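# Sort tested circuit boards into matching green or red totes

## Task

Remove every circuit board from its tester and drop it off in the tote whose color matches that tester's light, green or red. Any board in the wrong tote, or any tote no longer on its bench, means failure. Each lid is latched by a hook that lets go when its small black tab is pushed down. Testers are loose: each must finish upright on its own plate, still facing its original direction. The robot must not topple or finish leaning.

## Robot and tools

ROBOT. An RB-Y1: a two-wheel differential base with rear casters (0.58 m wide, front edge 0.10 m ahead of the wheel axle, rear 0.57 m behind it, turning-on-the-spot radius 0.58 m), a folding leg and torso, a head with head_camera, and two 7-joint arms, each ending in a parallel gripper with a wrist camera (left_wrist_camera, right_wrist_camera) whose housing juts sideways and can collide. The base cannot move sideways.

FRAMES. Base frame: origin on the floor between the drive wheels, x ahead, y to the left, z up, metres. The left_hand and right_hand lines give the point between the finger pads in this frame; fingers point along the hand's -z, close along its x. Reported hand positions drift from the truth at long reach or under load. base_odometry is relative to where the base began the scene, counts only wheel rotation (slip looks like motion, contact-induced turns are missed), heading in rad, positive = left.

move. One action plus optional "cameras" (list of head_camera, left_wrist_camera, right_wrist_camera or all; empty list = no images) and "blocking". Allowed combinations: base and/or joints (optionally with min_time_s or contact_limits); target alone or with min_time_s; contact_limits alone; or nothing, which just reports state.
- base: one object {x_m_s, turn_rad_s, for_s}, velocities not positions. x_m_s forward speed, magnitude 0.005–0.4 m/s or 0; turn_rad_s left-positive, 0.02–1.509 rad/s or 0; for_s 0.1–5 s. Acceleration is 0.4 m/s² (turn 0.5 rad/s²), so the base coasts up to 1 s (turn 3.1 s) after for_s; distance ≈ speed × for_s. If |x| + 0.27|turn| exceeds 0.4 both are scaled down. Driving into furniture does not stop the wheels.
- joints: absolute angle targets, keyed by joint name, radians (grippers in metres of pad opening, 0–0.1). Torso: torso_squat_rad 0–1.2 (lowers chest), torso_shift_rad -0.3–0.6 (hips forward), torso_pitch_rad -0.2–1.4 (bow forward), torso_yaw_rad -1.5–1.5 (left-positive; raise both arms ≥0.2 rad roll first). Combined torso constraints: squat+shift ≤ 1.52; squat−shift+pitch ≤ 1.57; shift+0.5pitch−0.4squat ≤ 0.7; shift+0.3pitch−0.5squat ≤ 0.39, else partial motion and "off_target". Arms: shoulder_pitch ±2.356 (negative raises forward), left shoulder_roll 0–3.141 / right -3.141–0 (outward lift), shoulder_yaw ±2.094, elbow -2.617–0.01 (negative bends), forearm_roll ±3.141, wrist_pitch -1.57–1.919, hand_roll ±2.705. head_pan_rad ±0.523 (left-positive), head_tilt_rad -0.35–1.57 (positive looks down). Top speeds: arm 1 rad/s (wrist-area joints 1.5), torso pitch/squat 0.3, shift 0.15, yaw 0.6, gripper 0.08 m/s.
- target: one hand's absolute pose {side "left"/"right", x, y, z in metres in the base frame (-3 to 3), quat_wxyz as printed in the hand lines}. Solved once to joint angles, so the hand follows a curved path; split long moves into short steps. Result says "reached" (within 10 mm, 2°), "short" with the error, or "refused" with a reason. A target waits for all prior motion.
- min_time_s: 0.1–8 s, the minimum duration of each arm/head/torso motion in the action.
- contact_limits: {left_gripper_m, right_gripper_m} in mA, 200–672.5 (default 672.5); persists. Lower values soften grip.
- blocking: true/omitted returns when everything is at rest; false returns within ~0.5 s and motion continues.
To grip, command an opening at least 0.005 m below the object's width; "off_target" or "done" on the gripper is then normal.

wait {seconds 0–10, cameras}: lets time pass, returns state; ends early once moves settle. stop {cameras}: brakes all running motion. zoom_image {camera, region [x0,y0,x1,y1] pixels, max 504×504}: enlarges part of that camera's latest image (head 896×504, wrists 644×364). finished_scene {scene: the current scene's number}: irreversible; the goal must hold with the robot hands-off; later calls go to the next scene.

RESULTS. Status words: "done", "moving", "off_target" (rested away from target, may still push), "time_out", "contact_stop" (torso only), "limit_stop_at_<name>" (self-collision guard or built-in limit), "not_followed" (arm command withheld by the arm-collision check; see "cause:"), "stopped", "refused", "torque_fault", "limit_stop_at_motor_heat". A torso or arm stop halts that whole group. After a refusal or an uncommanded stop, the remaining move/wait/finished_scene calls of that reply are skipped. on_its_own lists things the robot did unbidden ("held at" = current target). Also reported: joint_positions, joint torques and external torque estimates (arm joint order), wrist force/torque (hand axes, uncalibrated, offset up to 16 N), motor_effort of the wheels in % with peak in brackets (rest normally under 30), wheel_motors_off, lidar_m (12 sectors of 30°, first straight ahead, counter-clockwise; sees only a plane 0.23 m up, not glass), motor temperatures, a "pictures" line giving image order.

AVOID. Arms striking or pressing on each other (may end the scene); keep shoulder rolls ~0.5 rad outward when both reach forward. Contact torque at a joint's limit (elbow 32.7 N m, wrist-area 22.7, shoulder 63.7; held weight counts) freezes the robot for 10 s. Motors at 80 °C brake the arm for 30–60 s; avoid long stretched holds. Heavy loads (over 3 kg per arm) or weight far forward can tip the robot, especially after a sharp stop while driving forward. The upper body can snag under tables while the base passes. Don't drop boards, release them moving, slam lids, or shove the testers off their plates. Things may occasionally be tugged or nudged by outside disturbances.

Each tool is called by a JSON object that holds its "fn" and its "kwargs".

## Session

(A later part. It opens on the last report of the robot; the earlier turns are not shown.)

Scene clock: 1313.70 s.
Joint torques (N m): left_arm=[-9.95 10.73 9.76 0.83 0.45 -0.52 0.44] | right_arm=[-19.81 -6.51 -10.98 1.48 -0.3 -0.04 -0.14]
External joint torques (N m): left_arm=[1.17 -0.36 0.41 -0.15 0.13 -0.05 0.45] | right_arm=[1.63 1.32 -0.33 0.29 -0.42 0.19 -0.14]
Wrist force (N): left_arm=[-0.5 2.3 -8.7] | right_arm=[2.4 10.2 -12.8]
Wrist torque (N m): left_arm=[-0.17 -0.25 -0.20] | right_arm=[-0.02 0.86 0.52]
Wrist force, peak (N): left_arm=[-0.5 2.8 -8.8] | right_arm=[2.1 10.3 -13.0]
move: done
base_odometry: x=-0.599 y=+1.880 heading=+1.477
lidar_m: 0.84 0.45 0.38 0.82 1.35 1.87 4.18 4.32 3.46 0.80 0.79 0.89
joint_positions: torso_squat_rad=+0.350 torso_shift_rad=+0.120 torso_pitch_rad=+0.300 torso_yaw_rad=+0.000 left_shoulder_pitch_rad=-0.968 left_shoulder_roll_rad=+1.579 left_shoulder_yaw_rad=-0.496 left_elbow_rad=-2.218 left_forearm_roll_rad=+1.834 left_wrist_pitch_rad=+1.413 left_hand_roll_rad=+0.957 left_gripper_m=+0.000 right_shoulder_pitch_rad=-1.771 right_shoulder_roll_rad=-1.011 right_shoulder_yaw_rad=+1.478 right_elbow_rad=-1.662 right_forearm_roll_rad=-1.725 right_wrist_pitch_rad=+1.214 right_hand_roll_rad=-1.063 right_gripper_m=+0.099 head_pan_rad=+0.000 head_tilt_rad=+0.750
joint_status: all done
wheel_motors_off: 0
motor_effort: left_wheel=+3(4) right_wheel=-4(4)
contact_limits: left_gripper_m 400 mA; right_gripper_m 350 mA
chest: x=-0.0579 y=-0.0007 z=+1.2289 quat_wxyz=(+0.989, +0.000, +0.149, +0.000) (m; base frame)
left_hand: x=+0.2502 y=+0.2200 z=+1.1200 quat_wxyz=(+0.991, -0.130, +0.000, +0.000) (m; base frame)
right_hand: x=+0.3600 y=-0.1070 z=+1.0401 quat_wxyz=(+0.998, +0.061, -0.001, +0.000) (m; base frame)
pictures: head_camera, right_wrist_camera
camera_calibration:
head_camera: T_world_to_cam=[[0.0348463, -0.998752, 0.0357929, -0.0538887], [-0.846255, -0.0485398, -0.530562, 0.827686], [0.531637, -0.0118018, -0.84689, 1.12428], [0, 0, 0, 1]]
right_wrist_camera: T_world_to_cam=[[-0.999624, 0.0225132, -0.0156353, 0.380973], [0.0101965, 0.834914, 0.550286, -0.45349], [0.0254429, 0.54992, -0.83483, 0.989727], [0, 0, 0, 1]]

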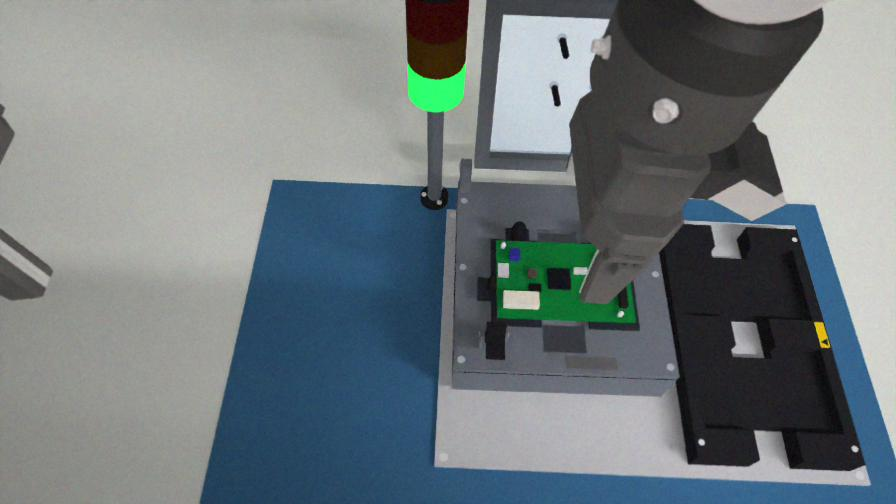

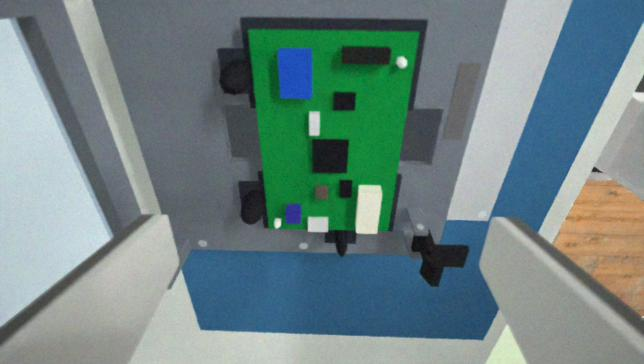

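{"fn": "move", "kwargs": {"target": {"side":"right","x":0.3575,"y":-0.104,"z":1.0,"quat_wxyz":[0.998,0.061,0,0]}, "cameras": []}}

{"fn": "move", "kwargs": {"target": {"side":"right","x":0.3575,"y":-0.104,"z":0.978,"quat_wxyz":[0.998,0.061,0,0]}, "cameras": ["right_wrist_camera","head_camera"]}}

Scene clock: 1330.17 s.
Joint torques (N m): left_arm=[-10.11 10.65 9.43 0.89 0.51 -0.48 0.46] | right_arm=[-20.51 -7.12 -10.29 1.18 -0.1 -0.11 -0.22]
External joint torques (N m): left_arm=[1.01 -0.44 0.08 -0.09 0.19 -0.01 0.47] | right_arm=[1.04 0.88 0.18 0.47 -0.22 0.11 -0.23]
Wrist force (N): left_arm=[-0.6 2.5 -8.4] | right_arm=[2.6 9.9 -12.9]
Wrist torque (N m): left_arm=[-0.18 -0.26 -0.21] | right_arm=[-0.01 0.86 0.52]
Wrist force, peak (N): left_arm=[-0.5 2.9 -8.9] | right_arm=[2.0 10.1 -14.3]
move: done
base_odometry: x=-0.599 y=+1.880 heading=+1.477
lidar_m: 0.84 0.45 0.37 0.83 1.35 1.87 4.17 4.33 3.46 0.80 0.78 0.88
joint_positions: torso_squat_rad=+0.350 torso_shift_rad=+0.120 torso_pitch_rad=+0.300 torso_yaw_rad=+0.000 left_shoulder_pitch_rad=-0.968 left_shoulder_roll_rad=+1.579 left_shoulder_yaw_rad=-0.496 left_elbow_rad=-2.218 left_forearm_roll_rad=+1.834 left_wrist_pitch_rad=+1.413 left_hand_roll_rad=+0.957 left_gripper_m=+0.000 right_shoulder_pitch_rad=-1.708 right_shoulder_roll_rad=-0.963 right_shoulder_yaw_rad=+1.517 right_elbow_rad=-1.639 right_forearm_roll_rad=-1.661 right_wrist_pitch_rad=+1.141 right_hand_roll_rad=-1.076 right_gripper_m=+0.099 head_pan_rad=+0.000 head_tilt_rad=+0.750
joint_status: all done
wheel_motors_off: 0
motor_effort: left_wheel=+2(3) right_wheel=-3(4)
contact_limits: left_gripper_m 400 mA; right_gripper_m 350 mA
chest: x=-0.0579 y=-0.0007 z=+1.2289 quat_wxyz=(+0.989, +0.000, +0.149, +0.000) (m; base frame)
left_hand: x=+0.2502 y=+0.2200 z=+1.1200 quat_wxyz=(+0.991, -0.130, +0.000, +0.000) (m; base frame)
right_hand: x=+0.3574 y=-0.1041 z=+1.0001 quat_wxyz=(+0.998, +0.061, +0.000, +0.000) (m; base frame)
right_hand_status: reached (checked arc, planned for 0.3 s): 0 mm and 0.0 deg off.
pictures: none

Scene clock: 1330.77 s.
Joint torques (N m): left_arm=[-10.02 10.52 9.61 0.97 0.44 -0.53 0.4] | right_arm=[-20.15 -6.94 -9.83 1.09 -0.04 -0.15 -0.1]
External joint torques (N m): left_arm=[1.1 -0.57 0.26 -0.01 0.12 -0.06 0.41] | right_arm=[1.48 1.15 0.49 0.6 -0.16 0.07 -0.1]
Wrist force (N): left_arm=[-0.5 2.8 -8.6] | right_arm=[2.2 9.9 -12.7]
Wrist torque (N m): left_arm=[-0.22 -0.24 -0.21] | right_arm=[-0.02 0.84 0.51]
Wrist force, peak (N): left_arm=[-0.6 2.8 -8.8] | right_arm=[2.3 10.5 -13.7]
move: done
base_odometry: x=-0.599 y=+1.880 heading=+1.477
lidar_m: 0.84 0.46 0.37 0.83 1.34 1.87 4.17 4.33 3.46 0.80 0.78 0.88
joint_positions: torso_squat_rad=+0.350 torso_shift_rad=+0.120 torso_pitch_rad=+0.300 torso_yaw_rad=+0.000 left_shoulder_pitch_rad=-0.968 left_shoulder_roll_rad=+1.579 left_shoulder_yaw_rad=-0.496 left_elbow_rad=-2.218 left_forearm_roll_rad=+1.834 left_wrist_pitch_rad=+1.413 left_hand_roll_rad=+0.957 left_gripper_m=+0.000 right_shoulder_pitch_rad=-1.672 right_shoulder_roll_rad=-0.935 right_shoulder_yaw_rad=+1.537 right_elbow_rad=-1.611 right_forearm_roll_rad=-1.630 right_wrist_pitch_rad=+1.102 right_hand_roll_rad=-1.072 right_gripper_m=+0.099 head_pan_rad=+0.000 head_tilt_rad=+0.750
joint_status: all done
wheel_motors_off: 0
motor_effort: left_wheel=+2(3) right_wheel=-2(3)
contact_limits: left_gripper_m 400 mA; right_gripper_m 350 mA
chest: x=-0.0579 y=-0.0007 z=+1.2290 quat_wxyz=(+0.989, +0.000, +0.149, +0.000) (m; base frame)
left_hand: x=+0.2502 y=+0.2200 z=+1.1200 quat_wxyz=(+0.991, -0.130, +0.000, +0.000) (m; base frame)
right_hand: x=+0.3576 y=-0.1040 z=+0.9781 quat_wxyz=(+0.998, +0.061, +0.000, +0.000) (m; base frame)
right_hand_status: reached (checked arc, planned for 0.2 s): 0 mm and 0.0 deg off.
pictures: head_camera, right_wrist_camera
camera_calibration:
head_camera: T_world_to_cam=[[0.0348401, -0.998753, 0.03577, -0.0538711], [-0.846251, -0.0485225, -0.530571, 0.827683], [0.531644, -0.0117853, -0.846886, 1.12429], [0, 0, 0, 1]]
right_wrist_camera: T_world_to_cam=[[-0.999644, 0.0222633, -0.0147195, 0.37661], [0.0105006, 0.835111, 0.549982, -0.421632], [0.0245368, 0.549631, -0.835047, 0.936902], [0, 0, 0, 1]]

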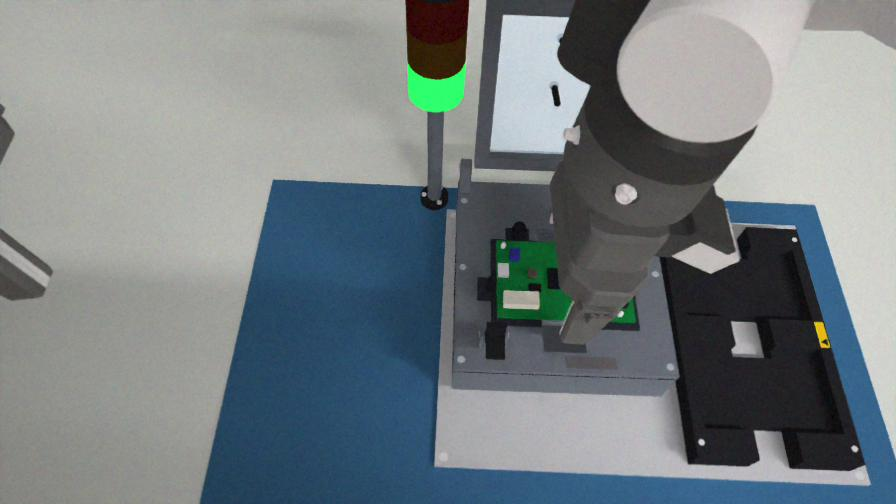

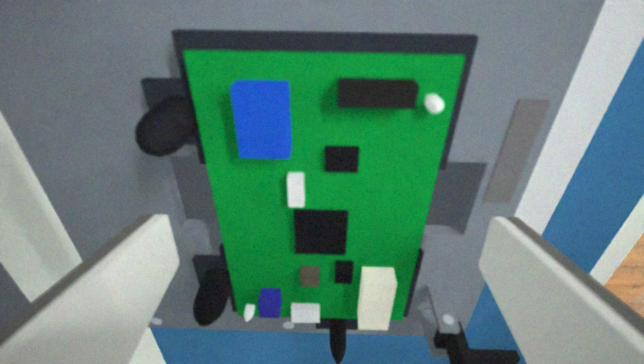

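{"fn": "zoom_image", "kwargs": {"camera": "head_camera", "region": [480, 230, 680, 380]}}

Scaled by 2.520 from the camera's 896x504 image, which has a finer 1280x720 frame.

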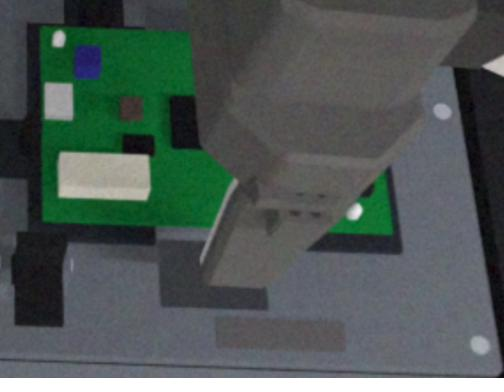

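{"fn": "move", "kwargs": {"target": {"side":"right","x":0.3575,"y":-0.1015,"z":0.9585,"quat_wxyz":[0.998,0.061,0,0]}, "cameras": ["right_wrist_camera","head_camera"]}}

{"fn": "zoom_image", "kwargs": {"camera": "head_camera", "region": [480, 230, 680, 380]}}

{"fn": "move", "kwargs": {"joints": {"right_gripper_m":0.055}, "cameras": ["right_wrist_camera","head_camera"]}}

Scene clock: 1346.10 s.
Joint torques (N m): left_arm=[-10.2 10.42 9.76 0.85 0.48 -0.47 0.43] | right_arm=[-20.17 -6.76 -9.43 0.91 0.01 -0.28 0.03]
External joint torques (N m): left_arm=[0.92 -0.67 0.41 -0.13 0.16 0 0.44] | right_arm=[1.57 1.35 0.72 0.61 -0.11 -0.05 0.03]
Wrist force (N): left_arm=[-0.4 2.9 -8.5] | right_arm=[2.1 9.9 -12.9]
Wrist torque (N m): left_arm=[-0.22 -0.25 -0.21] | right_arm=[-0.01 0.80 0.53]
Wrist force, peak (N): left_arm=[-0.7 3.0 -8.8] | right_arm=[2.0 10.2 -13.7]
move: done
base_odometry: x=-0.599 y=+1.880 heading=+1.477
lidar_m: 0.85 0.45 0.38 0.83 1.34 1.87 4.17 4.33 3.45 0.81 0.79 0.88
joint_positions: torso_squat_rad=+0.350 torso_shift_rad=+0.120 torso_pitch_rad=+0.300 torso_yaw_rad=+0.000 left_shoulder_pitch_rad=-0.968 left_shoulder_roll_rad=+1.579 left_shoulder_yaw_rad=-0.496 left_elbow_rad=-2.218 left_forearm_roll_rad=+1.834 left_wrist_pitch_rad=+1.413 left_hand_roll_rad=+0.957 left_gripper_m=+0.000 right_shoulder_pitch_rad=-1.642 right_shoulder_roll_rad=-0.901 right_shoulder_yaw_rad=+1.554 right_elbow_rad=-1.578 right_forearm_roll_rad=-1.603 right_wrist_pitch_rad=+1.070 right_hand_roll_rad=-1.070 right_gripper_m=+0.099 head_pan_rad=+0.000 head_tilt_rad=+0.750
joint_status: all done
wheel_motors_off: 0
motor_effort: left_wheel=+2(4) right_wheel=-2(3)
contact_limits: left_gripper_m 400 mA; right_gripper_m 350 mA
chest: x=-0.0579 y=-0.0007 z=+1.2290 quat_wxyz=(+0.989, +0.000, +0.149, +0.000) (m; base frame)
left_hand: x=+0.2502 y=+0.2200 z=+1.1200 quat_wxyz=(+0.991, -0.130, +0.000, +0.000) (m; base frame)
right_hand: x=+0.3576 y=-0.1015 z=+0.9587 quat_wxyz=(+0.998, +0.061, +0.000, +0.000) (m; base frame)
right_hand_status: reached (checked arc, planned for 0.2 s): 0 mm and 0.0 deg off.
pictures: head_camera, right_wrist_camera
camera_calibration:
head_camera: T_world_to_cam=[[0.0348472, -0.998752, 0.035779, -0.0538773], [-0.846253, -0.0485333, -0.530566, 0.827681], [0.53164, -0.0117894, -0.846888, 1.12429], [0, 0, 0, 1]]
right_wrist_camera: T_world_to_cam=[[-0.999644, 0.0222492, -0.0147354, 0.376319], [0.0104788, 0.835081, 0.550027, -0.413082], [0.0245429, 0.549677, -0.835017, 0.919207], [0, 0, 0, 1]]

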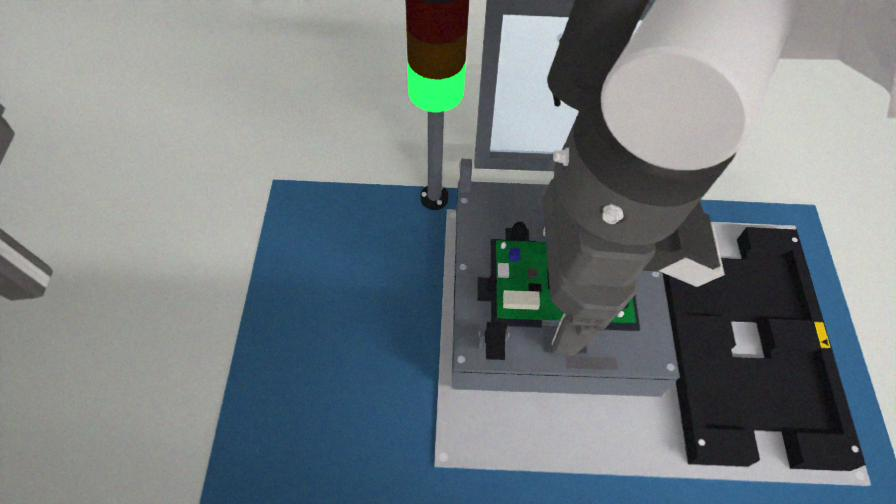

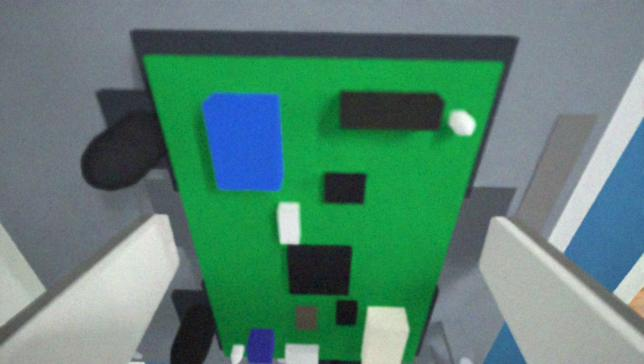

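Scaled by 2.520 from the camera's 896x504 image, which has a finer 1280x720 frame.

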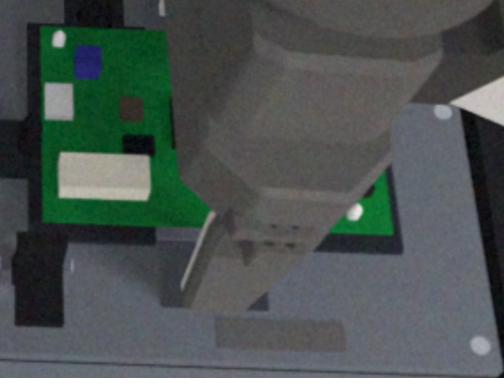

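Scene clock: 1347.10 s.
Joint torques (N m): left_arm=[-10.23 10.59 9.79 1.01 0.44 -0.53 0.36] | right_arm=[-18.57 -7 -8.84 -1.5 -1.32 0.67 0]
External joint torques (N m): left_arm=[0.89 -0.5 0.44 0.03 0.12 -0.06 0.37] | right_arm=[3.17 1.12 1.31 -1.81 -1.44 0.89 -0.01]
Wrist force (N): left_arm=[-0.6 2.9 -8.7] | right_arm=[10.2 10.7 -14.1]
Wrist torque (N m): left_arm=[-0.22 -0.26 -0.20] | right_arm=[0.01 0.69 0.46]
Wrist force, peak (N): left_arm=[-0.3 3.0 -8.8] | right_arm=[16.6 10.9 -15.2]
move: off_target
base_odometry: x=-0.599 y=+1.880 heading=+1.477
lidar_m: 0.85 0.45 0.38 0.82 1.35 1.87 4.18 4.33 3.46 0.81 0.79 0.88
joint_positions: torso_squat_rad=+0.350 torso_shift_rad=+0.120 torso_pitch_rad=+0.300 torso_yaw_rad=+0.000 left_shoulder_pitch_rad=-0.968 left_shoulder_roll_rad=+1.579 left_shoulder_yaw_rad=-0.496 left_elbow_rad=-2.218 left_forearm_roll_rad=+1.834 left_wrist_pitch_rad=+1.413 left_hand_roll_rad=+0.957 left_gripper_m=+0.000 right_shoulder_pitch_rad=-1.643 right_shoulder_roll_rad=-0.901 right_shoulder_yaw_rad=+1.554 right_elbow_rad=-1.577 right_forearm_roll_rad=-1.603 right_wrist_pitch_rad=+1.070 right_hand_roll_rad=-1.070 right_gripper_m=+0.071 head_pan_rad=+0.000 head_tilt_rad=+0.750
joint_status: right_gripper_m off_target (ended at +0.071, target +0.055)
wheel_motors_off: 0
motor_effort: left_wheel=+3(3) right_wheel=-2(4)
contact_limits: left_gripper_m 400 mA; right_gripper_m 350 mA
chest: x=-0.0578 y=-0.0007 z=+1.2289 quat_wxyz=(+0.989, +0.000, +0.149, +0.000) (m; base frame)
left_hand: x=+0.2502 y=+0.2200 z=+1.1200 quat_wxyz=(+0.991, -0.130, +0.000, +0.000) (m; base frame)
right_hand: x=+0.3581 y=-0.1015 z=+0.9588 quat_wxyz=(+0.998, +0.061, -0.001, +0.000) (m; base frame)
pictures: head_camera, right_wrist_camera
camera_calibration:
head_camera: T_world_to_cam=[[0.034856, -0.998752, 0.0357745, -0.0538733], [-0.846299, -0.0485372, -0.530492, 0.827646], [0.531566, -0.0117851, -0.846935, 1.12429], [0, 0, 0, 1]]
right_wrist_camera: T_world_to_cam=[[-0.999622, 0.0225914, -0.0156675, 0.377705], [0.0102496, 0.835031, 0.550107, -0.413141], [0.0255106, 0.549739, -0.834947, 0.918914], [0, 0, 0, 1]]

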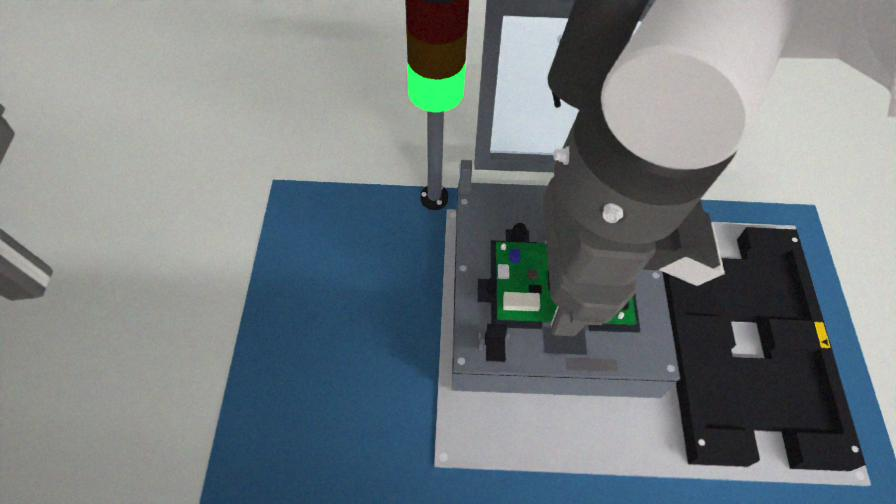

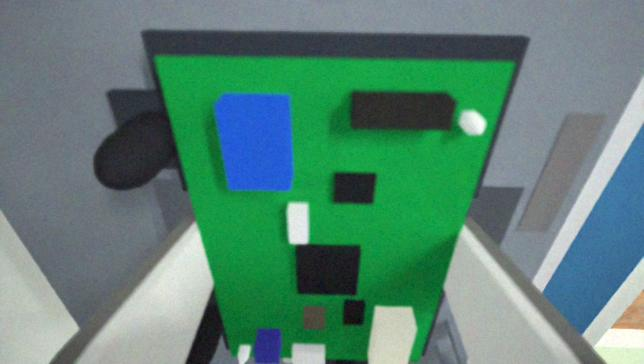

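{"fn": "move", "kwargs": {"target": {"side":"right","x":0.3575,"y":-0.1015,"z":0.972,"quat_wxyz":[0.998,0.061,0,0]}, "min_time_s": 1, "cameras": ["right_wrist_camera"]}}

{"fn": "move", "kwargs": {"target": {"side":"right","x":0.3575,"y":-0.1015,"z":0.99,"quat_wxyz":[0.998,0.061,0,0]}, "min_time_s": 1, "cameras": ["head_camera","right_wrist_camera"]}}

Scene clock: 1353.20 s.
Joint torques (N m): left_arm=[-10.17 10.39 9.59 1.04 0.48 -0.49 0.39] | right_arm=[-20.11 -9.67 -9.83 -1.39 -1.23 1.37 -0.2]
External joint torques (N m): left_arm=[0.95 -0.7 0.24 0.06 0.16 -0.02 0.4] | right_arm=[1.6 -1.58 0.44 -1.81 -1.35 1.59 -0.2]
Wrist force (N): left_arm=[-0.6 2.6 -8.4] | right_arm=[8.5 13.2 -16.2]
Wrist torque (N m): left_arm=[-0.21 -0.25 -0.20] | right_arm=[-0.01 0.70 0.32]
Wrist force, peak (N): left_arm=[-0.5 2.7 -9.0] | right_arm=[11.1 11.3 -19.0]
move: done
base_odometry: x=-0.599 y=+1.880 heading=+1.477
lidar_m: 0.85 0.45 0.37 0.83 1.35 1.87 4.18 4.33 3.46 0.80 0.79 0.88
joint_positions: torso_squat_rad=+0.350 torso_shift_rad=+0.120 torso_pitch_rad=+0.300 torso_yaw_rad=+0.000 left_shoulder_pitch_rad=-0.968 left_shoulder_roll_rad=+1.579 left_shoulder_yaw_rad=-0.496 left_elbow_rad=-2.218 left_forearm_roll_rad=+1.834 left_wrist_pitch_rad=+1.413 left_hand_roll_rad=+0.957 left_gripper_m=+0.000 right_shoulder_pitch_rad=-1.664 right_shoulder_roll_rad=-0.918 right_shoulder_yaw_rad=+1.543 right_elbow_rad=-1.598 right_forearm_roll_rad=-1.620 right_wrist_pitch_rad=+1.092 right_hand_roll_rad=-1.074 right_gripper_m=+0.071 head_pan_rad=+0.000 head_tilt_rad=+0.750
joint_status: all done
wheel_motors_off: 0
motor_effort: left_wheel=+1(3) right_wheel=-2(4)
contact_limits: left_gripper_m 400 mA; right_gripper_m 350 mA
chest: x=-0.0578 y=-0.0007 z=+1.2289 quat_wxyz=(+0.989, +0.000, +0.149, +0.000) (m; base frame)
left_hand: x=+0.2503 y=+0.2200 z=+1.1199 quat_wxyz=(+0.991, -0.130, +0.000, +0.000) (m; base frame)
right_hand: x=+0.3578 y=-0.1012 z=+0.9716 quat_wxyz=(+0.998, +0.061, +0.000, +0.000) (m; base frame)
right_hand_status: reached (checked arc, planned for 1.0 s): 1 mm and 0.1 deg off.
pictures: right_wrist_camera
camera_calibration:
right_wrist_camera: T_world_to_cam=[[-0.99965, 0.0216533, -0.0151895, 0.377131], [0.00972794, 0.835017, 0.550138, -0.420341], [0.0245958, 0.549798, -0.834935, 0.929767], [0, 0, 0, 1]]

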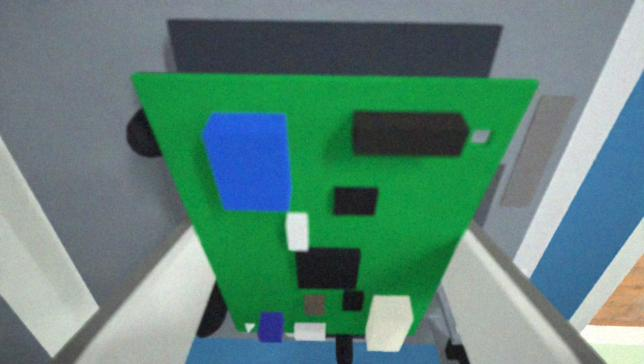

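Scene clock: 1354.53 s.
Joint torques (N m): left_arm=[-10.03 10.49 9.6 1.03 0.4 -0.52 0.46] | right_arm=[-21.14 -9.31 -11.12 0.12 -0.36 0.04 -0.39]
External joint torques (N m): left_arm=[1.09 -0.6 0.25 0.05 0.08 -0.05 0.47] | right_arm=[0.51 -1.28 -0.73 -0.48 -0.48 0.26 -0.39]
Wrist force (N): left_arm=[-0.1 2.7 -8.7] | right_arm=[2.4 9.9 -13.4]
Wrist torque (N m): left_arm=[-0.21 -0.22 -0.22] | right_arm=[0.00 0.85 0.51]
Wrist force, peak (N): left_arm=[-0.5 3.0 -8.8] | right_arm=[7.2 18.2 -19.3]
move: done
base_odometry: x=-0.599 y=+1.880 heading=+1.477
lidar_m: 0.85 0.46 0.37 0.82 1.35 1.87 4.18 4.34 3.45 0.79 0.79 0.88
joint_positions: torso_squat_rad=+0.350 torso_shift_rad=+0.120 torso_pitch_rad=+0.300 torso_yaw_rad=+0.000 left_shoulder_pitch_rad=-0.968 left_shoulder_roll_rad=+1.579 left_shoulder_yaw_rad=-0.496 left_elbow_rad=-2.218 left_forearm_roll_rad=+1.834 left_wrist_pitch_rad=+1.413 left_hand_roll_rad=+0.957 left_gripper_m=+0.000 right_shoulder_pitch_rad=-1.693 right_shoulder_roll_rad=-0.941 right_shoulder_yaw_rad=+1.527 right_elbow_rad=-1.622 right_forearm_roll_rad=-1.645 right_wrist_pitch_rad=+1.123 right_hand_roll_rad=-1.078 right_gripper_m=+0.071 head_pan_rad=+0.000 head_tilt_rad=+0.750
joint_status: all done
wheel_motors_off: 0
motor_effort: left_wheel=+1(3) right_wheel=-2(4)
contact_limits: left_gripper_m 400 mA; right_gripper_m 350 mA
chest: x=-0.0579 y=-0.0007 z=+1.2289 quat_wxyz=(+0.989, +0.000, +0.149, +0.000) (m; base frame)
left_hand: x=+0.2502 y=+0.2200 z=+1.1200 quat_wxyz=(+0.991, -0.130, +0.000, +0.000) (m; base frame)
right_hand: x=+0.3575 y=-0.1012 z=+0.9891 quat_wxyz=(+0.998, +0.061, +0.000, +0.001) (m; base frame)
right_hand_status: reached (checked arc, planned for 1.0 s): 1 mm and 0.1 deg off.
pictures: head_camera, right_wrist_camera
camera_calibration:
head_camera: T_world_to_cam=[[0.03489, -0.99875, 0.0357849, -0.0538657], [-0.846279, -0.048572, -0.530521, 0.827658], [0.531596, -0.0117742, -0.846916, 1.12429], [0, 0, 0, 1]]
right_wrist_camera: T_world_to_cam=[[-0.999671, 0.0211569, -0.0145339, 0.376383], [0.00968606, 0.835298, 0.549713, -0.429481], [0.0237703, 0.549391, -0.835227, 0.944934], [0, 0, 0, 1]]

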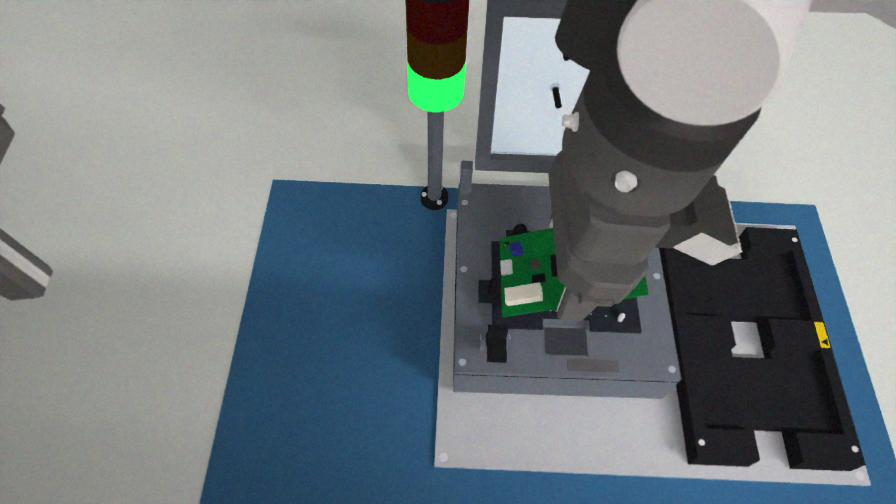

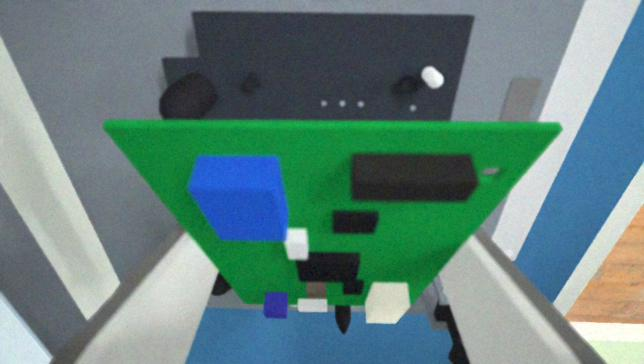

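{"fn": "move", "kwargs": {"contact_limits": {"right_gripper_m":500}, "cameras": []}}

{"fn": "move", "kwargs": {"target": {"side":"right","x":0.3575,"y":-0.1015,"z":1.06,"quat_wxyz":[0.998,0.061,0,0]}, "min_time_s": 2, "cameras": ["head_camera","right_wrist_camera"]}}

Scene clock: 1360.17 s.
Joint torques (N m): left_arm=[-10.12 10.52 9.77 0.91 0.44 -0.48 0.48] | right_arm=[-21.31 -9.45 -11.25 0.13 -0.39 -0.02 -0.42]
External joint torques (N m): left_arm=[1 -0.57 0.42 -0.07 0.12 -0.01 0.48] | right_arm=[0.34 -1.42 -0.85 -0.47 -0.5 0.21 -0.42]
Wrist force (N): left_arm=[-0.6 2.7 -8.4] | right_arm=[2.3 10.0 -13.0]
Wrist torque (N m): left_arm=[-0.21 -0.26 -0.21] | right_arm=[-0.03 0.85 0.52]
Wrist force, peak (N): left_arm=[-0.4 2.8 -8.9] | right_arm=[2.4 10.3 -13.3]
base_odometry: x=-0.599 y=+1.880 heading=+1.477
lidar_m: 0.85 0.46 0.38 0.83 1.35 1.88 4.18 4.34 3.46 0.80 0.78 0.88
joint_positions: torso_squat_rad=+0.350 torso_shift_rad=+0.120 torso_pitch_rad=+0.300 torso_yaw_rad=+0.000 left_shoulder_pitch_rad=-0.968 left_shoulder_roll_rad=+1.579 left_shoulder_yaw_rad=-0.496 left_elbow_rad=-2.218 left_forearm_roll_rad=+1.834 left_wrist_pitch_rad=+1.413 left_hand_roll_rad=+0.957 left_gripper_m=+0.000 right_shoulder_pitch_rad=-1.693 right_shoulder_roll_rad=-0.941 right_shoulder_yaw_rad=+1.527 right_elbow_rad=-1.622 right_forearm_roll_rad=-1.645 right_wrist_pitch_rad=+1.123 right_hand_roll_rad=-1.078 right_gripper_m=+0.070 head_pan_rad=+0.000 head_tilt_rad=+0.750
wheel_motors_off: 0
motor_effort: left_wheel=+0(3) right_wheel=-3(3)
contact_limits: left_gripper_m 400 mA; right_gripper_m 500 mA
chest: x=-0.0579 y=-0.0007 z=+1.2289 quat_wxyz=(+0.989, +0.000, +0.149, +0.000) (m; base frame)
left_hand: x=+0.2502 y=+0.2200 z=+1.1200 quat_wxyz=(+0.991, -0.130, +0.000, +0.000) (m; base frame)
right_hand: x=+0.3575 y=-0.1012 z=+0.9891 quat_wxyz=(+0.998, +0.061, +0.000, +0.001) (m; base frame)
pictures: none

Scene clock: 1362.50 s.
Joint torques (N m): left_arm=[-10.01 10.57 9.47 0.95 0.45 -0.51 0.4] | right_arm=[-21.07 -9.03 -11.31 0.86 -0.27 -0.02 -0.4]
External joint torques (N m): left_arm=[1.11 -0.52 0.12 -0.03 0.13 -0.04 0.4] | right_arm=[0.3 -1.38 -0.61 -0.56 -0.39 0.2 -0.4]
Wrist force (N): left_arm=[-0.5 2.7 -8.6] | right_arm=[2.2 9.7 -13.4]
Wrist torque (N m): left_arm=[-0.20 -0.24 -0.19] | right_arm=[0.00 0.84 0.52]
Wrist force, peak (N): left_arm=[-0.8 3.0 -8.8] | right_arm=[2.0 10.5 -13.4]
move: done
base_odometry: x=-0.599 y=+1.880 heading=+1.477
lidar_m: 0.85 0.45 0.38 0.82 1.35 1.87 4.18 4.33 3.46 0.80 0.79 0.88
joint_positions: torso_squat_rad=+0.350 torso_shift_rad=+0.120 torso_pitch_rad=+0.300 torso_yaw_rad=+0.000 left_shoulder_pitch_rad=-0.968 left_shoulder_roll_rad=+1.579 left_shoulder_yaw_rad=-0.496 left_elbow_rad=-2.218 left_forearm_roll_rad=+1.834 left_wrist_pitch_rad=+1.413 left_hand_roll_rad=+0.957 left_gripper_m=+0.000 right_shoulder_pitch_rad=-1.809 right_shoulder_roll_rad=-1.017 right_shoulder_yaw_rad=+1.460 right_elbow_rad=-1.674 right_forearm_roll_rad=-1.754 right_wrist_pitch_rad=+1.251 right_hand_roll_rad=-1.079 right_gripper_m=+0.070 head_pan_rad=+0.000 head_tilt_rad=+0.750
joint_status: all done
wheel_motors_off: 0
motor_effort: left_wheel=+3(3) right_wheel=-3(5)
contact_limits: left_gripper_m 400 mA; right_gripper_m 500 mA
chest: x=-0.0579 y=-0.0007 z=+1.2289 quat_wxyz=(+0.989, +0.000, +0.149, +0.000) (m; base frame)
left_hand: x=+0.2502 y=+0.2200 z=+1.1200 quat_wxyz=(+0.991, -0.130, +0.000, +0.000) (m; base frame)
right_hand: x=+0.3575 y=-0.1013 z=+1.0597 quat_wxyz=(+0.998, +0.061, +0.000, +0.000) (m; base frame)
right_hand_status: reached (checked arc, planned for 2.0 s): 0 mm and 0.0 deg off.
pictures: head_camera, right_wrist_camera
camera_calibration:
head_camera: T_world_to_cam=[[0.0348903, -0.99875, 0.0357851, -0.0538658], [-0.846279, -0.0485724, -0.530521, 0.827658], [0.531596, -0.0117742, -0.846916, 1.12429], [0, 0, 0, 1]]
right_wrist_camera: T_world_to_cam=[[-0.999663, 0.0216769, -0.0143079, 0.377179], [0.0102402, 0.835189, 0.549868, -0.468506], [0.0238692, 0.549536, -0.835129, 1.0038], [0, 0, 0, 1]]

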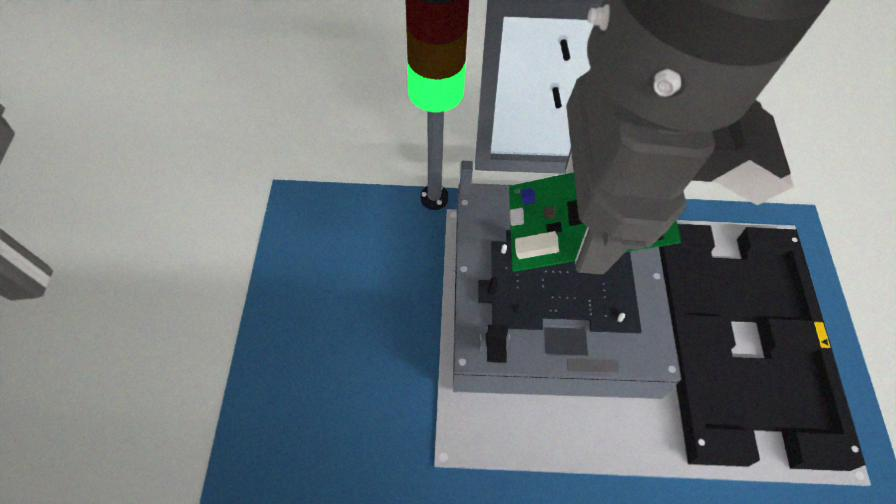

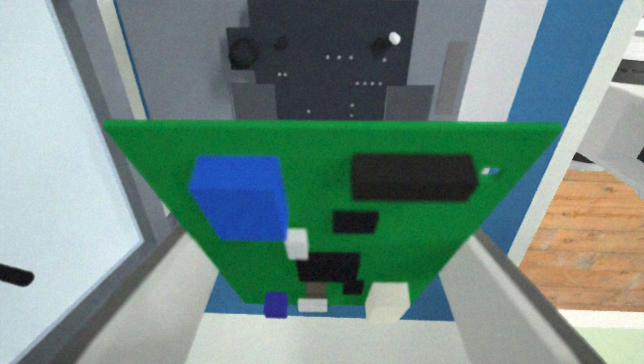

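{"fn": "move", "kwargs": {"target": {"side":"right","x":0.33,"y":-0.12,"z":1.12,"quat_wxyz":[0.998,0.061,0,0]}, "min_time_s": 1.5, "cameras": []}}

{"fn": "move", "kwargs": {"target": {"side":"right","x":0.25,"y":-0.25,"z":1.14,"quat_wxyz":[0.998,0.061,0,0]}, "min_time_s": 1.5, "cameras": ["head_camera"]}}

{"fn": "move", "kwargs": {"base": {"x_m_s":-0.15,"for_s":3.5}, "cameras": []}}

{"fn": "move", "kwargs": {"joints": {"torso_squat_rad":0.2,"torso_shift_rad":0.0,"torso_pitch_rad":0.15}, "cameras": ["head_camera"]}}

Scene clock: 1372.20 s.
Joint torques (N m): left_arm=[-10 10.25 9.77 0.98 0.51 -0.44 0.41] | right_arm=[-19.39 -7.78 -11.35 1.64 -0.22 -0.03 -0.38]
External joint torques (N m): left_arm=[1.12 -0.84 0.42 0 0.19 0.03 0.41] | right_arm=[0.13 -1.09 -0.73 -0.55 -0.35 0.2 -0.38]
Wrist force (N): left_arm=[-0.4 2.6 -8.4] | right_arm=[2.5 10.2 -13.2]
Wrist torque (N m): left_arm=[-0.20 -0.24 -0.20] | right_arm=[-0.04 0.89 0.53]
Wrist force, peak (N): left_arm=[-0.4 2.9 -8.9] | right_arm=[2.2 10.4 -13.5]
move: done
base_odometry: x=-0.599 y=+1.880 heading=+1.477
lidar_m: 0.85 0.45 0.37 0.82 1.35 1.87 4.17 4.32 3.46 0.80 0.80 0.88
joint_positions: torso_squat_rad=+0.350 torso_shift_rad=+0.120 torso_pitch_rad=+0.300 torso_yaw_rad=+0.000 left_shoulder_pitch_rad=-0.968 left_shoulder_roll_rad=+1.579 left_shoulder_yaw_rad=-0.496 left_elbow_rad=-2.218 left_forearm_roll_rad=+1.834 left_wrist_pitch_rad=+1.413 left_hand_roll_rad=+0.957 left_gripper_m=+0.000 right_shoulder_pitch_rad=-1.897 right_shoulder_roll_rad=-1.166 right_shoulder_yaw_rad=+1.400 right_elbow_rad=-1.829 right_forearm_roll_rad=-1.849 right_wrist_pitch_rad=+1.347 right_hand_roll_rad=-1.119 right_gripper_m=+0.070 head_pan_rad=+0.000 head_tilt_rad=+0.750
joint_status: all done
wheel_motors_off: 0
motor_effort: left_wheel=+1(3) right_wheel=-3(5)
contact_limits: left_gripper_m 400 mA; right_gripper_m 500 mA
chest: x=-0.0579 y=-0.0007 z=+1.2289 quat_wxyz=(+0.989, +0.000, +0.149, +0.000) (m; base frame)
left_hand: x=+0.2502 y=+0.2200 z=+1.1200 quat_wxyz=(+0.991, -0.130, +0.000, +0.000) (m; base frame)
right_hand: x=+0.3301 y=-0.1198 z=+1.1195 quat_wxyz=(+0.998, +0.061, +0.000, +0.000) (m; base frame)
right_hand_status: reached (checked arc, planned for 1.5 s): 1 mm and 0.0 deg off.
pictures: none

Scene clock: 1374.03 s.
Joint torques (N m): left_arm=[-10.09 10.32 9.65 0.98 0.47 -0.49 0.47] | right_arm=[-9.75 -5.23 -10.23 2.43 -0.35 -0.44 0.21]
External joint torques (N m): left_arm=[1.03 -0.78 0.3 0 0.15 -0.02 0.48] | right_arm=[1.97 -0.52 -0.8 -0.41 -0.45 -0.24 0.21]
Wrist force (N): left_arm=[-0.4 2.9 -8.7] | right_arm=[2.1 10.1 -13.4]
Wrist torque (N m): left_arm=[-0.24 -0.22 -0.19] | right_arm=[0.00 0.84 0.52]
Wrist force, peak (N): left_arm=[-0.5 2.8 -8.9] | right_arm=[2.6 10.6 -13.5]
move: done
base_odometry: x=-0.599 y=+1.880 heading=+1.477
lidar_m: 0.85 0.45 0.38 0.82 1.36 1.87 4.18 4.33 3.46 0.80 0.79 0.88
joint_positions: torso_squat_rad=+0.350 torso_shift_rad=+0.120 torso_pitch_rad=+0.300 torso_yaw_rad=+0.000 left_shoulder_pitch_rad=-0.968 left_shoulder_roll_rad=+1.579 left_shoulder_yaw_rad=-0.496 left_elbow_rad=-2.218 left_forearm_roll_rad=+1.834 left_wrist_pitch_rad=+1.413 left_hand_roll_rad=+0.957 left_gripper_m=+0.000 right_shoulder_pitch_rad=-1.834 right_shoulder_roll_rad=-1.742 right_shoulder_yaw_rad=+1.387 right_elbow_rad=-2.201 right_forearm_roll_rad=-1.944 right_wrist_pitch_rad=+1.344 right_hand_roll_rad=-0.903 right_gripper_m=+0.070 head_pan_rad=+0.000 head_tilt_rad=+0.750
joint_status: all done
wheel_motors_off: 0
motor_effort: left_wheel=+2(4) right_wheel=-3(4)
contact_limits: left_gripper_m 400 mA; right_gripper_m 500 mA
chest: x=-0.0579 y=-0.0007 z=+1.2289 quat_wxyz=(+0.989, +0.000, +0.149, +0.000) (m; base frame)
left_hand: x=+0.2502 y=+0.2200 z=+1.1200 quat_wxyz=(+0.991, -0.130, +0.000, +0.000) (m; base frame)
right_hand: x=+0.2501 y=-0.2499 z=+1.1401 quat_wxyz=(+0.998, +0.061, +0.000, +0.000) (m; base frame)
right_hand_status: reached (checked arc, planned for 1.5 s): 0 mm and 0.0 deg off.
pictures: head_camera
camera_calibration:
head_camera: T_world_to_cam=[[0.0348584, -0.998751, 0.0357949, -0.0538809], [-0.846276, -0.0485506, -0.530528, 0.82766], [0.531603, -0.011799, -0.846911, 1.12429], [0, 0, 0, 1]]

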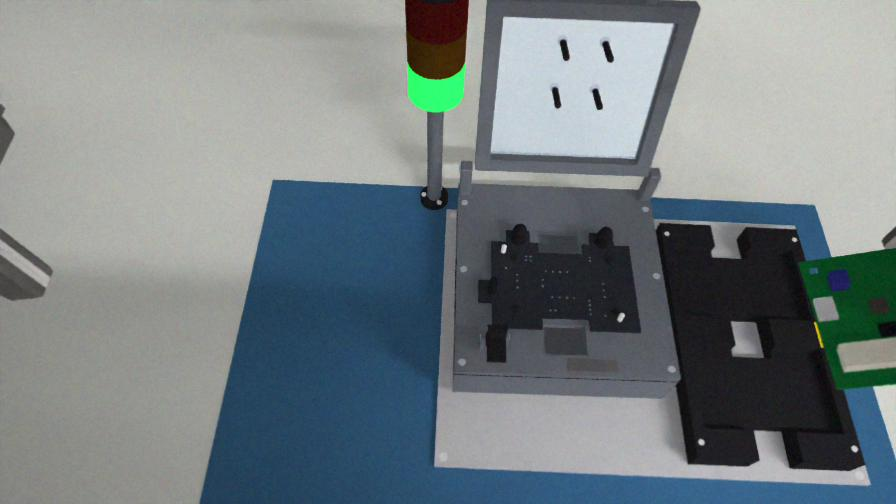

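Scene clock: 1378.63 s.
Joint torques (N m): left_arm=[-10.2 10.46 9.74 0.92 0.54 -0.49 0.49] | right_arm=[-10.08 -4.79 -9.74 2.69 -0.21 -0.37 0.16]
External joint torques (N m): left_arm=[0.92 -0.63 0.39 -0.06 0.22 -0.02 0.49] | right_arm=[1.64 -0.08 -0.31 -0.15 -0.3 -0.16 0.16]
Wrist force (N): left_arm=[-0.5 2.9 -8.6] | right_arm=[2.5 10.1 -13.7]
Wrist torque (N m): left_arm=[-0.24 -0.25 -0.21] | right_arm=[-0.04 0.87 0.53]
Wrist force, peak (N): left_arm=[-0.5 2.7 -9.1] | right_arm=[2.3 10.0 -14.0]
move: done
base_odometry: x=-0.648 y=+1.357 heading=+1.478
lidar_m: 1.27 0.79 1.04 1.30 1.36 1.88 3.66 3.83 3.45 2.98 1.02 1.07
base_status: done (sent for 3.5 of 3.5 s)
joint_positions: torso_squat_rad=+0.350 torso_shift_rad=+0.120 torso_pitch_rad=+0.300 torso_yaw_rad=+0.000 left_shoulder_pitch_rad=-0.968 left_shoulder_roll_rad=+1.579 left_shoulder_yaw_rad=-0.496 left_elbow_rad=-2.218 left_forearm_roll_rad=+1.834 left_wrist_pitch_rad=+1.413 left_hand_roll_rad=+0.957 left_gripper_m=+0.000 right_shoulder_pitch_rad=-1.834 right_shoulder_roll_rad=-1.742 right_shoulder_yaw_rad=+1.387 right_elbow_rad=-2.202 right_forearm_roll_rad=-1.944 right_wrist_pitch_rad=+1.344 right_hand_roll_rad=-0.903 right_gripper_m=+0.070 head_pan_rad=+0.000 head_tilt_rad=+0.750
wheel_motors_off: 0
motor_effort: left_wheel=+5(20) right_wheel=-2(23)
contact_limits: left_gripper_m 400 mA; right_gripper_m 500 mA
chest: x=-0.0579 y=-0.0007 z=+1.2290 quat_wxyz=(+0.989, +0.000, +0.149, +0.000) (m; base frame)
left_hand: x=+0.2502 y=+0.2200 z=+1.1200 quat_wxyz=(+0.991, -0.130, +0.000, +0.000) (m; base frame)
right_hand: x=+0.2500 y=-0.2499 z=+1.1401 quat_wxyz=(+0.998, +0.061, +0.000, +0.000) (m; base frame)
pictures: none

Scene clock: 1380.27 s.
Joint torques (N m): left_arm=[-10.52 9.66 9.75 1.89 0.26 -0.66 0.4] | right_arm=[-10.01 -3.14 -9.66 3.75 0.01 -0.49 0.27]
External joint torques (N m): left_arm=[0.94 -0.48 0.44 -0.12 0.18 -0.03 0.41] | right_arm=[1.62 -0.21 -0.31 -0.08 -0.33 -0.09 0.26]
Wrist force (N): left_arm=[-1.9 2.7 -8.6] | right_arm=[1.1 10.2 -13.4]
Wrist torque (N m): left_arm=[-0.23 -0.35 -0.22] | right_arm=[-0.06 0.76 0.52]
Wrist force, peak (N): left_arm=[-0.3 2.8 -8.9] | right_arm=[2.6 10.0 -13.8]
move: done
base_odometry: x=-0.648 y=+1.357 heading=+1.478
lidar_m: 1.28 0.79 1.04 1.30 1.35 1.88 3.66 3.83 3.46 2.98 1.02 1.08
joint_positions: torso_squat_rad=+0.200 torso_shift_rad=+0.000 torso_pitch_rad=+0.150 torso_yaw_rad=+0.000 left_shoulder_pitch_rad=-0.968 left_shoulder_roll_rad=+1.579 left_shoulder_yaw_rad=-0.496 left_elbow_rad=-2.218 left_forearm_roll_rad=+1.834 left_wrist_pitch_rad=+1.413 left_hand_roll_rad=+0.957 left_gripper_m=+0.000 right_shoulder_pitch_rad=-1.834 right_shoulder_roll_rad=-1.742 right_shoulder_yaw_rad=+1.387 right_elbow_rad=-2.202 right_forearm_roll_rad=-1.944 right_wrist_pitch_rad=+1.344 right_hand_roll_rad=-0.903 right_gripper_m=+0.070 head_pan_rad=+0.000 head_tilt_rad=+0.750
joint_status: all done
wheel_motors_off: 0
motor_effort: left_wheel=+4(6) right_wheel=-1(5)
contact_limits: left_gripper_m 400 mA; right_gripper_m 500 mA
chest: x=-0.1819 y=-0.0007 z=+1.2725 quat_wxyz=(+0.997, +0.000, +0.075, +0.000) (m; base frame)
left_hand: x=+0.1391 y=+0.2199 z=+1.2108 quat_wxyz=(+0.989, -0.130, -0.074, -0.010) (m; base frame)
right_hand: x=+0.1359 y=-0.2500 z=+1.2307 quat_wxyz=(+0.995, +0.061, -0.075, +0.004) (m; base frame)
pictures: head_camera
camera_calibration:
head_camera: T_world_to_cam=[[0.0290124, -0.998754, 0.0405978, -0.0583221], [-0.757426, -0.0484691, -0.65112, 0.91545], [0.652276, -0.0118593, -0.757889, 1.13576], [0, 0, 0, 1]]

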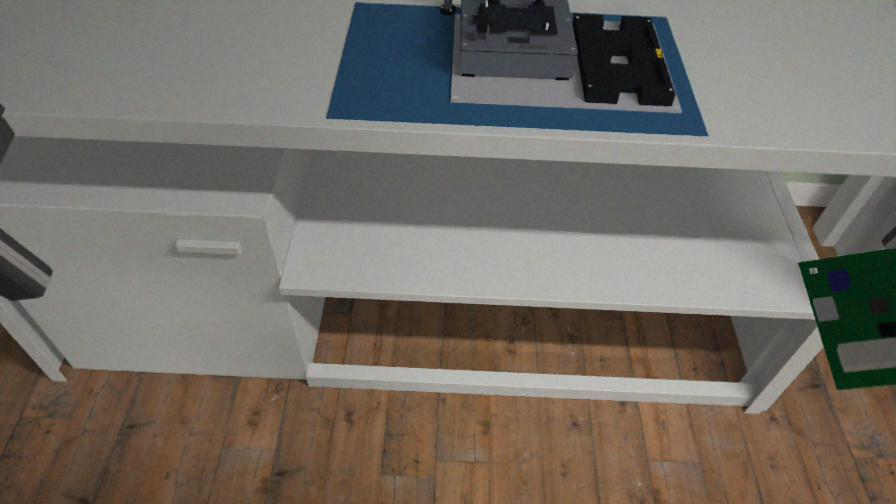

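{"fn": "move", "kwargs": {"base": {"turn_rad_s":-0.6,"for_s":4.288}, "cameras": ["head_camera"]}}

Scene clock: 1394.23 s.
Joint torques (N m): left_arm=[-10.37 9.51 9.57 1.83 0.27 -0.63 0.39] | right_arm=[-10.06 -3.14 -9.65 3.58 0.03 -0.54 0.22]
External joint torques (N m): left_arm=[1.09 -0.62 0.26 -0.17 0.2 0 0.4] | right_arm=[1.57 -0.2 -0.31 -0.25 -0.31 -0.15 0.21]
Wrist force (N): left_arm=[-1.5 2.7 -8.7] | right_arm=[1.2 10.3 -13.3]
Wrist torque (N m): left_arm=[-0.24 -0.28 -0.23] | right_arm=[-0.05 0.78 0.51]
Wrist force, peak (N): left_arm=[-1.5 2.9 -8.9] | right_arm=[1.5 10.2 -13.5]
move: done
base_odometry: x=-0.648 y=+1.357 heading=-1.102
lidar_m: 3.80 3.39 2.96 1.03 1.19 1.04 0.80 1.13 1.32 1.40 1.97 3.65
base_status: done (sent for 4.3 of 4.3 s)
joint_positions: torso_squat_rad=+0.200 torso_shift_rad=+0.000 torso_pitch_rad=+0.150 torso_yaw_rad=+0.000 left_shoulder_pitch_rad=-0.968 left_shoulder_roll_rad=+1.579 left_shoulder_yaw_rad=-0.496 left_elbow_rad=-2.218 left_forearm_roll_rad=+1.834 left_wrist_pitch_rad=+1.413 left_hand_roll_rad=+0.957 left_gripper_m=+0.000 right_shoulder_pitch_rad=-1.834 right_shoulder_roll_rad=-1.742 right_shoulder_yaw_rad=+1.387 right_elbow_rad=-2.202 right_forearm_roll_rad=-1.944 right_wrist_pitch_rad=+1.344 right_hand_roll_rad=-0.903 right_gripper_m=+0.070 head_pan_rad=+0.000 head_tilt_rad=+0.750
wheel_motors_off: 0
motor_effort: left_wheel=+4(27) right_wheel=+0(25)
contact_limits: left_gripper_m 400 mA; right_gripper_m 500 mA
chest: x=-0.1818 y=-0.0007 z=+1.2725 quat_wxyz=(+0.997, +0.000, +0.075, +0.000) (m; base frame)
left_hand: x=+0.1391 y=+0.2199 z=+1.2108 quat_wxyz=(+0.989, -0.130, -0.074, -0.010) (m; base frame)
right_hand: x=+0.1359 y=-0.2500 z=+1.2307 quat_wxyz=(+0.995, +0.061, -0.075, +0.004) (m; base frame)
pictures: head_camera
camera_calibration:
head_camera: T_world_to_cam=[[0.0290005, -0.998754, 0.0406014, -0.0583286], [-0.757457, -0.0484619, -0.651085, 0.915427], [0.652241, -0.011872, -0.757919, 1.13577], [0, 0, 0, 1]]

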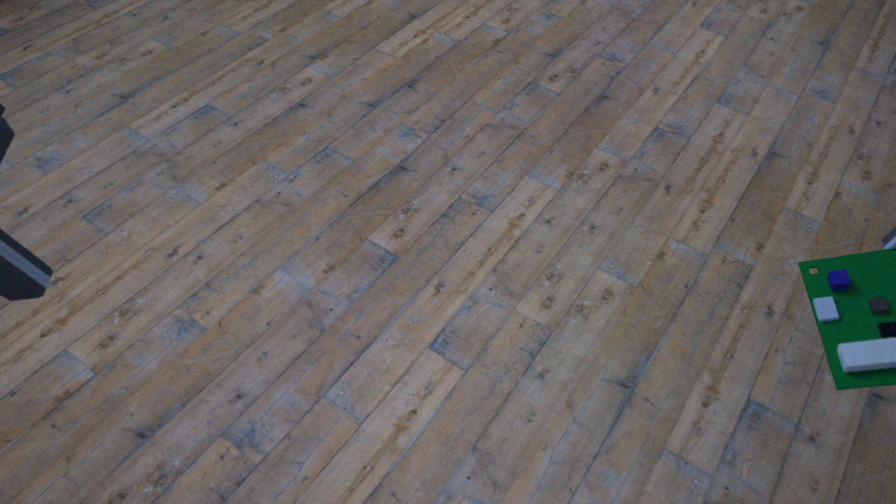

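Drive 2.2 m and look.

{"fn": "move", "kwargs": {"base": {"x_m_s":0.3,"for_s":5}, "joints": {"head_tilt_rad":0.25}, "cameras": ["head_camera"]}}

{"fn": "move", "kwargs": {"base": {"x_m_s":0.3,"for_s":2.6}, "cameras": ["head_camera"]}}

Scene clock: 1405.17 s.
Joint torques (N m): left_arm=[-10.57 9.59 9.67 1.98 0.29 -0.64 0.44] | right_arm=[-9.89 -2.88 -9.6 3.67 -0.04 -0.48 0.17]
External joint torques (N m): left_arm=[0.89 -0.55 0.35 -0.02 0.21 0 0.46] | right_arm=[1.74 0.06 -0.25 -0.16 -0.37 -0.08 0.16]
Wrist force (N): left_arm=[-1.5 2.8 -8.4] | right_arm=[1.1 9.9 -13.4]
Wrist torque (N m): left_arm=[-0.23 -0.29 -0.22] | right_arm=[0.00 0.78 0.51]
Wrist force, peak (N): left_arm=[-1.9 2.6 -9.0] | right_arm=[1.1 10.2 -13.7]
move: done
base_odometry: x=+0.030 y=+0.019 heading=-1.102
lidar_m: 2.79 2.55 2.48 2.63 1.97 1.91 2.30 2.20 2.15 2.27 2.44 2.35
base_status: done (sent for 5 of 5 s)
joint_positions: torso_squat_rad=+0.200 torso_shift_rad=+0.000 torso_pitch_rad=+0.150 torso_yaw_rad=+0.000 left_shoulder_pitch_rad=-0.968 left_shoulder_roll_rad=+1.579 left_shoulder_yaw_rad=-0.496 left_elbow_rad=-2.218 left_forearm_roll_rad=+1.834 left_wrist_pitch_rad=+1.413 left_hand_roll_rad=+0.957 left_gripper_m=+0.000 right_shoulder_pitch_rad=-1.834 right_shoulder_roll_rad=-1.742 right_shoulder_yaw_rad=+1.387 right_elbow_rad=-2.202 right_forearm_roll_rad=-1.944 right_wrist_pitch_rad=+1.344 right_hand_roll_rad=-0.903 right_gripper_m=+0.070 head_pan_rad=+0.000 head_tilt_rad=+0.250
joint_status: all done
wheel_motors_off: 0
motor_effort: left_wheel=-4(29) right_wheel=+0(28)
contact_limits: left_gripper_m 400 mA; right_gripper_m 500 mA
chest: x=-0.1817 y=-0.0007 z=+1.2725 quat_wxyz=(+0.997, +0.000, +0.075, +0.000) (m; base frame)
left_hand: x=+0.1392 y=+0.2199 z=+1.2107 quat_wxyz=(+0.989, -0.130, -0.074, -0.010) (m; base frame)
right_hand: x=+0.1360 y=-0.2500 z=+1.2306 quat_wxyz=(+0.995, +0.061, -0.075, +0.004) (m; base frame)
pictures: head_camera
camera_calibration:
head_camera: T_world_to_cam=[[0.00555264, -0.998762, 0.0494411, -0.0743497], [-0.352837, -0.0482187, -0.934441, 1.38385], [0.935668, -0.012256, -0.352668, 0.577996], [0, 0, 0, 1]]

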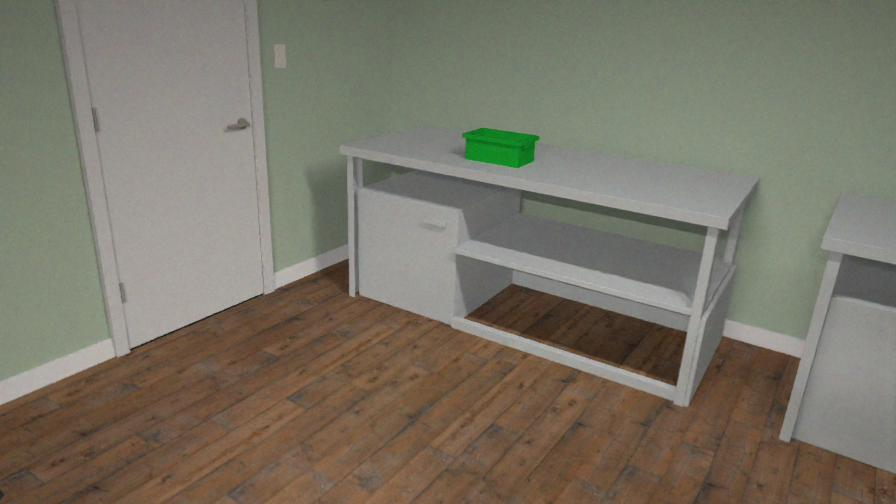

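Scene clock: 1408.87 s.
Joint torques (N m): left_arm=[-10.49 9.57 9.62 1.94 0.21 -0.67 0.43] | right_arm=[-9.96 -2.79 -9.87 3.61 0.04 -0.66 0.18]
External joint torques (N m): left_arm=[0.97 -0.56 0.3 -0.06 0.13 -0.04 0.45] | right_arm=[1.66 0.15 -0.52 -0.22 -0.29 -0.26 0.17]
Wrist force (N): left_arm=[-1.8 2.6 -8.6] | right_arm=[1.3 10.2 -13.3]
Wrist torque (N m): left_arm=[-0.21 -0.31 -0.21] | right_arm=[-0.04 0.80 0.52]
Wrist force, peak (N): left_arm=[-1.7 2.9 -8.9] | right_arm=[1.3 10.2 -13.7]
move: done
base_odometry: x=+0.382 y=-0.677 heading=-1.102
lidar_m: 2.00 2.11 2.06 2.18 2.64 2.54 3.08 2.64 2.58 2.72 1.76 1.69
base_status: done (sent for 2.6 of 2.6 s)
joint_positions: torso_squat_rad=+0.200 torso_shift_rad=+0.000 torso_pitch_rad=+0.150 torso_yaw_rad=+0.000 left_shoulder_pitch_rad=-0.968 left_shoulder_roll_rad=+1.579 left_shoulder_yaw_rad=-0.496 left_elbow_rad=-2.218 left_forearm_roll_rad=+1.834 left_wrist_pitch_rad=+1.413 left_hand_roll_rad=+0.957 left_gripper_m=+0.000 right_shoulder_pitch_rad=-1.834 right_shoulder_roll_rad=-1.742 right_shoulder_yaw_rad=+1.387 right_elbow_rad=-2.202 right_forearm_roll_rad=-1.944 right_wrist_pitch_rad=+1.344 right_hand_roll_rad=-0.903 right_gripper_m=+0.070 head_pan_rad=+0.000 head_tilt_rad=+0.250
wheel_motors_off: 0
motor_effort: left_wheel=-4(17) right_wheel=-1(26)
contact_limits: left_gripper_m 400 mA; right_gripper_m 500 mA
chest: x=-0.1817 y=-0.0007 z=+1.2725 quat_wxyz=(+0.997, +0.000, +0.075, +0.000) (m; base frame)
left_hand: x=+0.1392 y=+0.2199 z=+1.2107 quat_wxyz=(+0.989, -0.130, -0.074, -0.010) (m; base frame)
right_hand: x=+0.1360 y=-0.2500 z=+1.2306 quat_wxyz=(+0.995, +0.061, -0.075, +0.004) (m; base frame)
pictures: head_camera
camera_calibration:
head_camera: T_world_to_cam=[[0.0055501, -0.998762, 0.0494411, -0.0743502], [-0.352795, -0.0482183, -0.934457, 1.38387], [0.935684, -0.0122562, -0.352626, 0.577971], [0, 0, 0, 1]]

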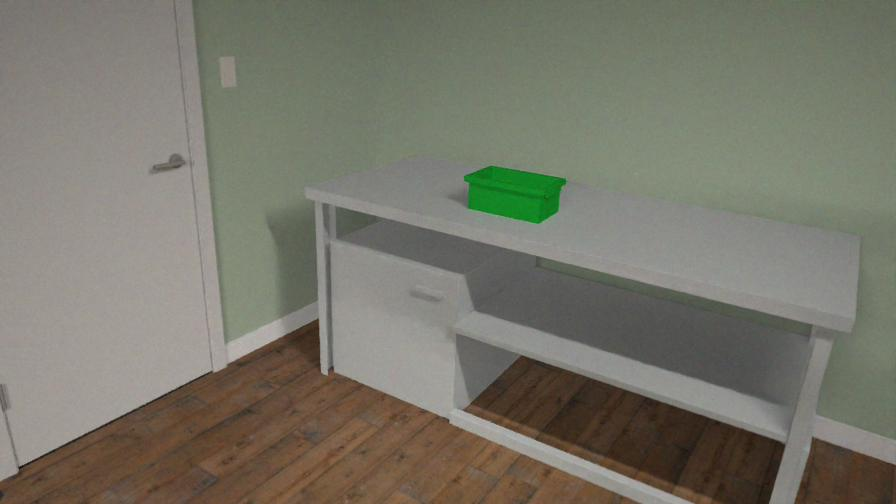

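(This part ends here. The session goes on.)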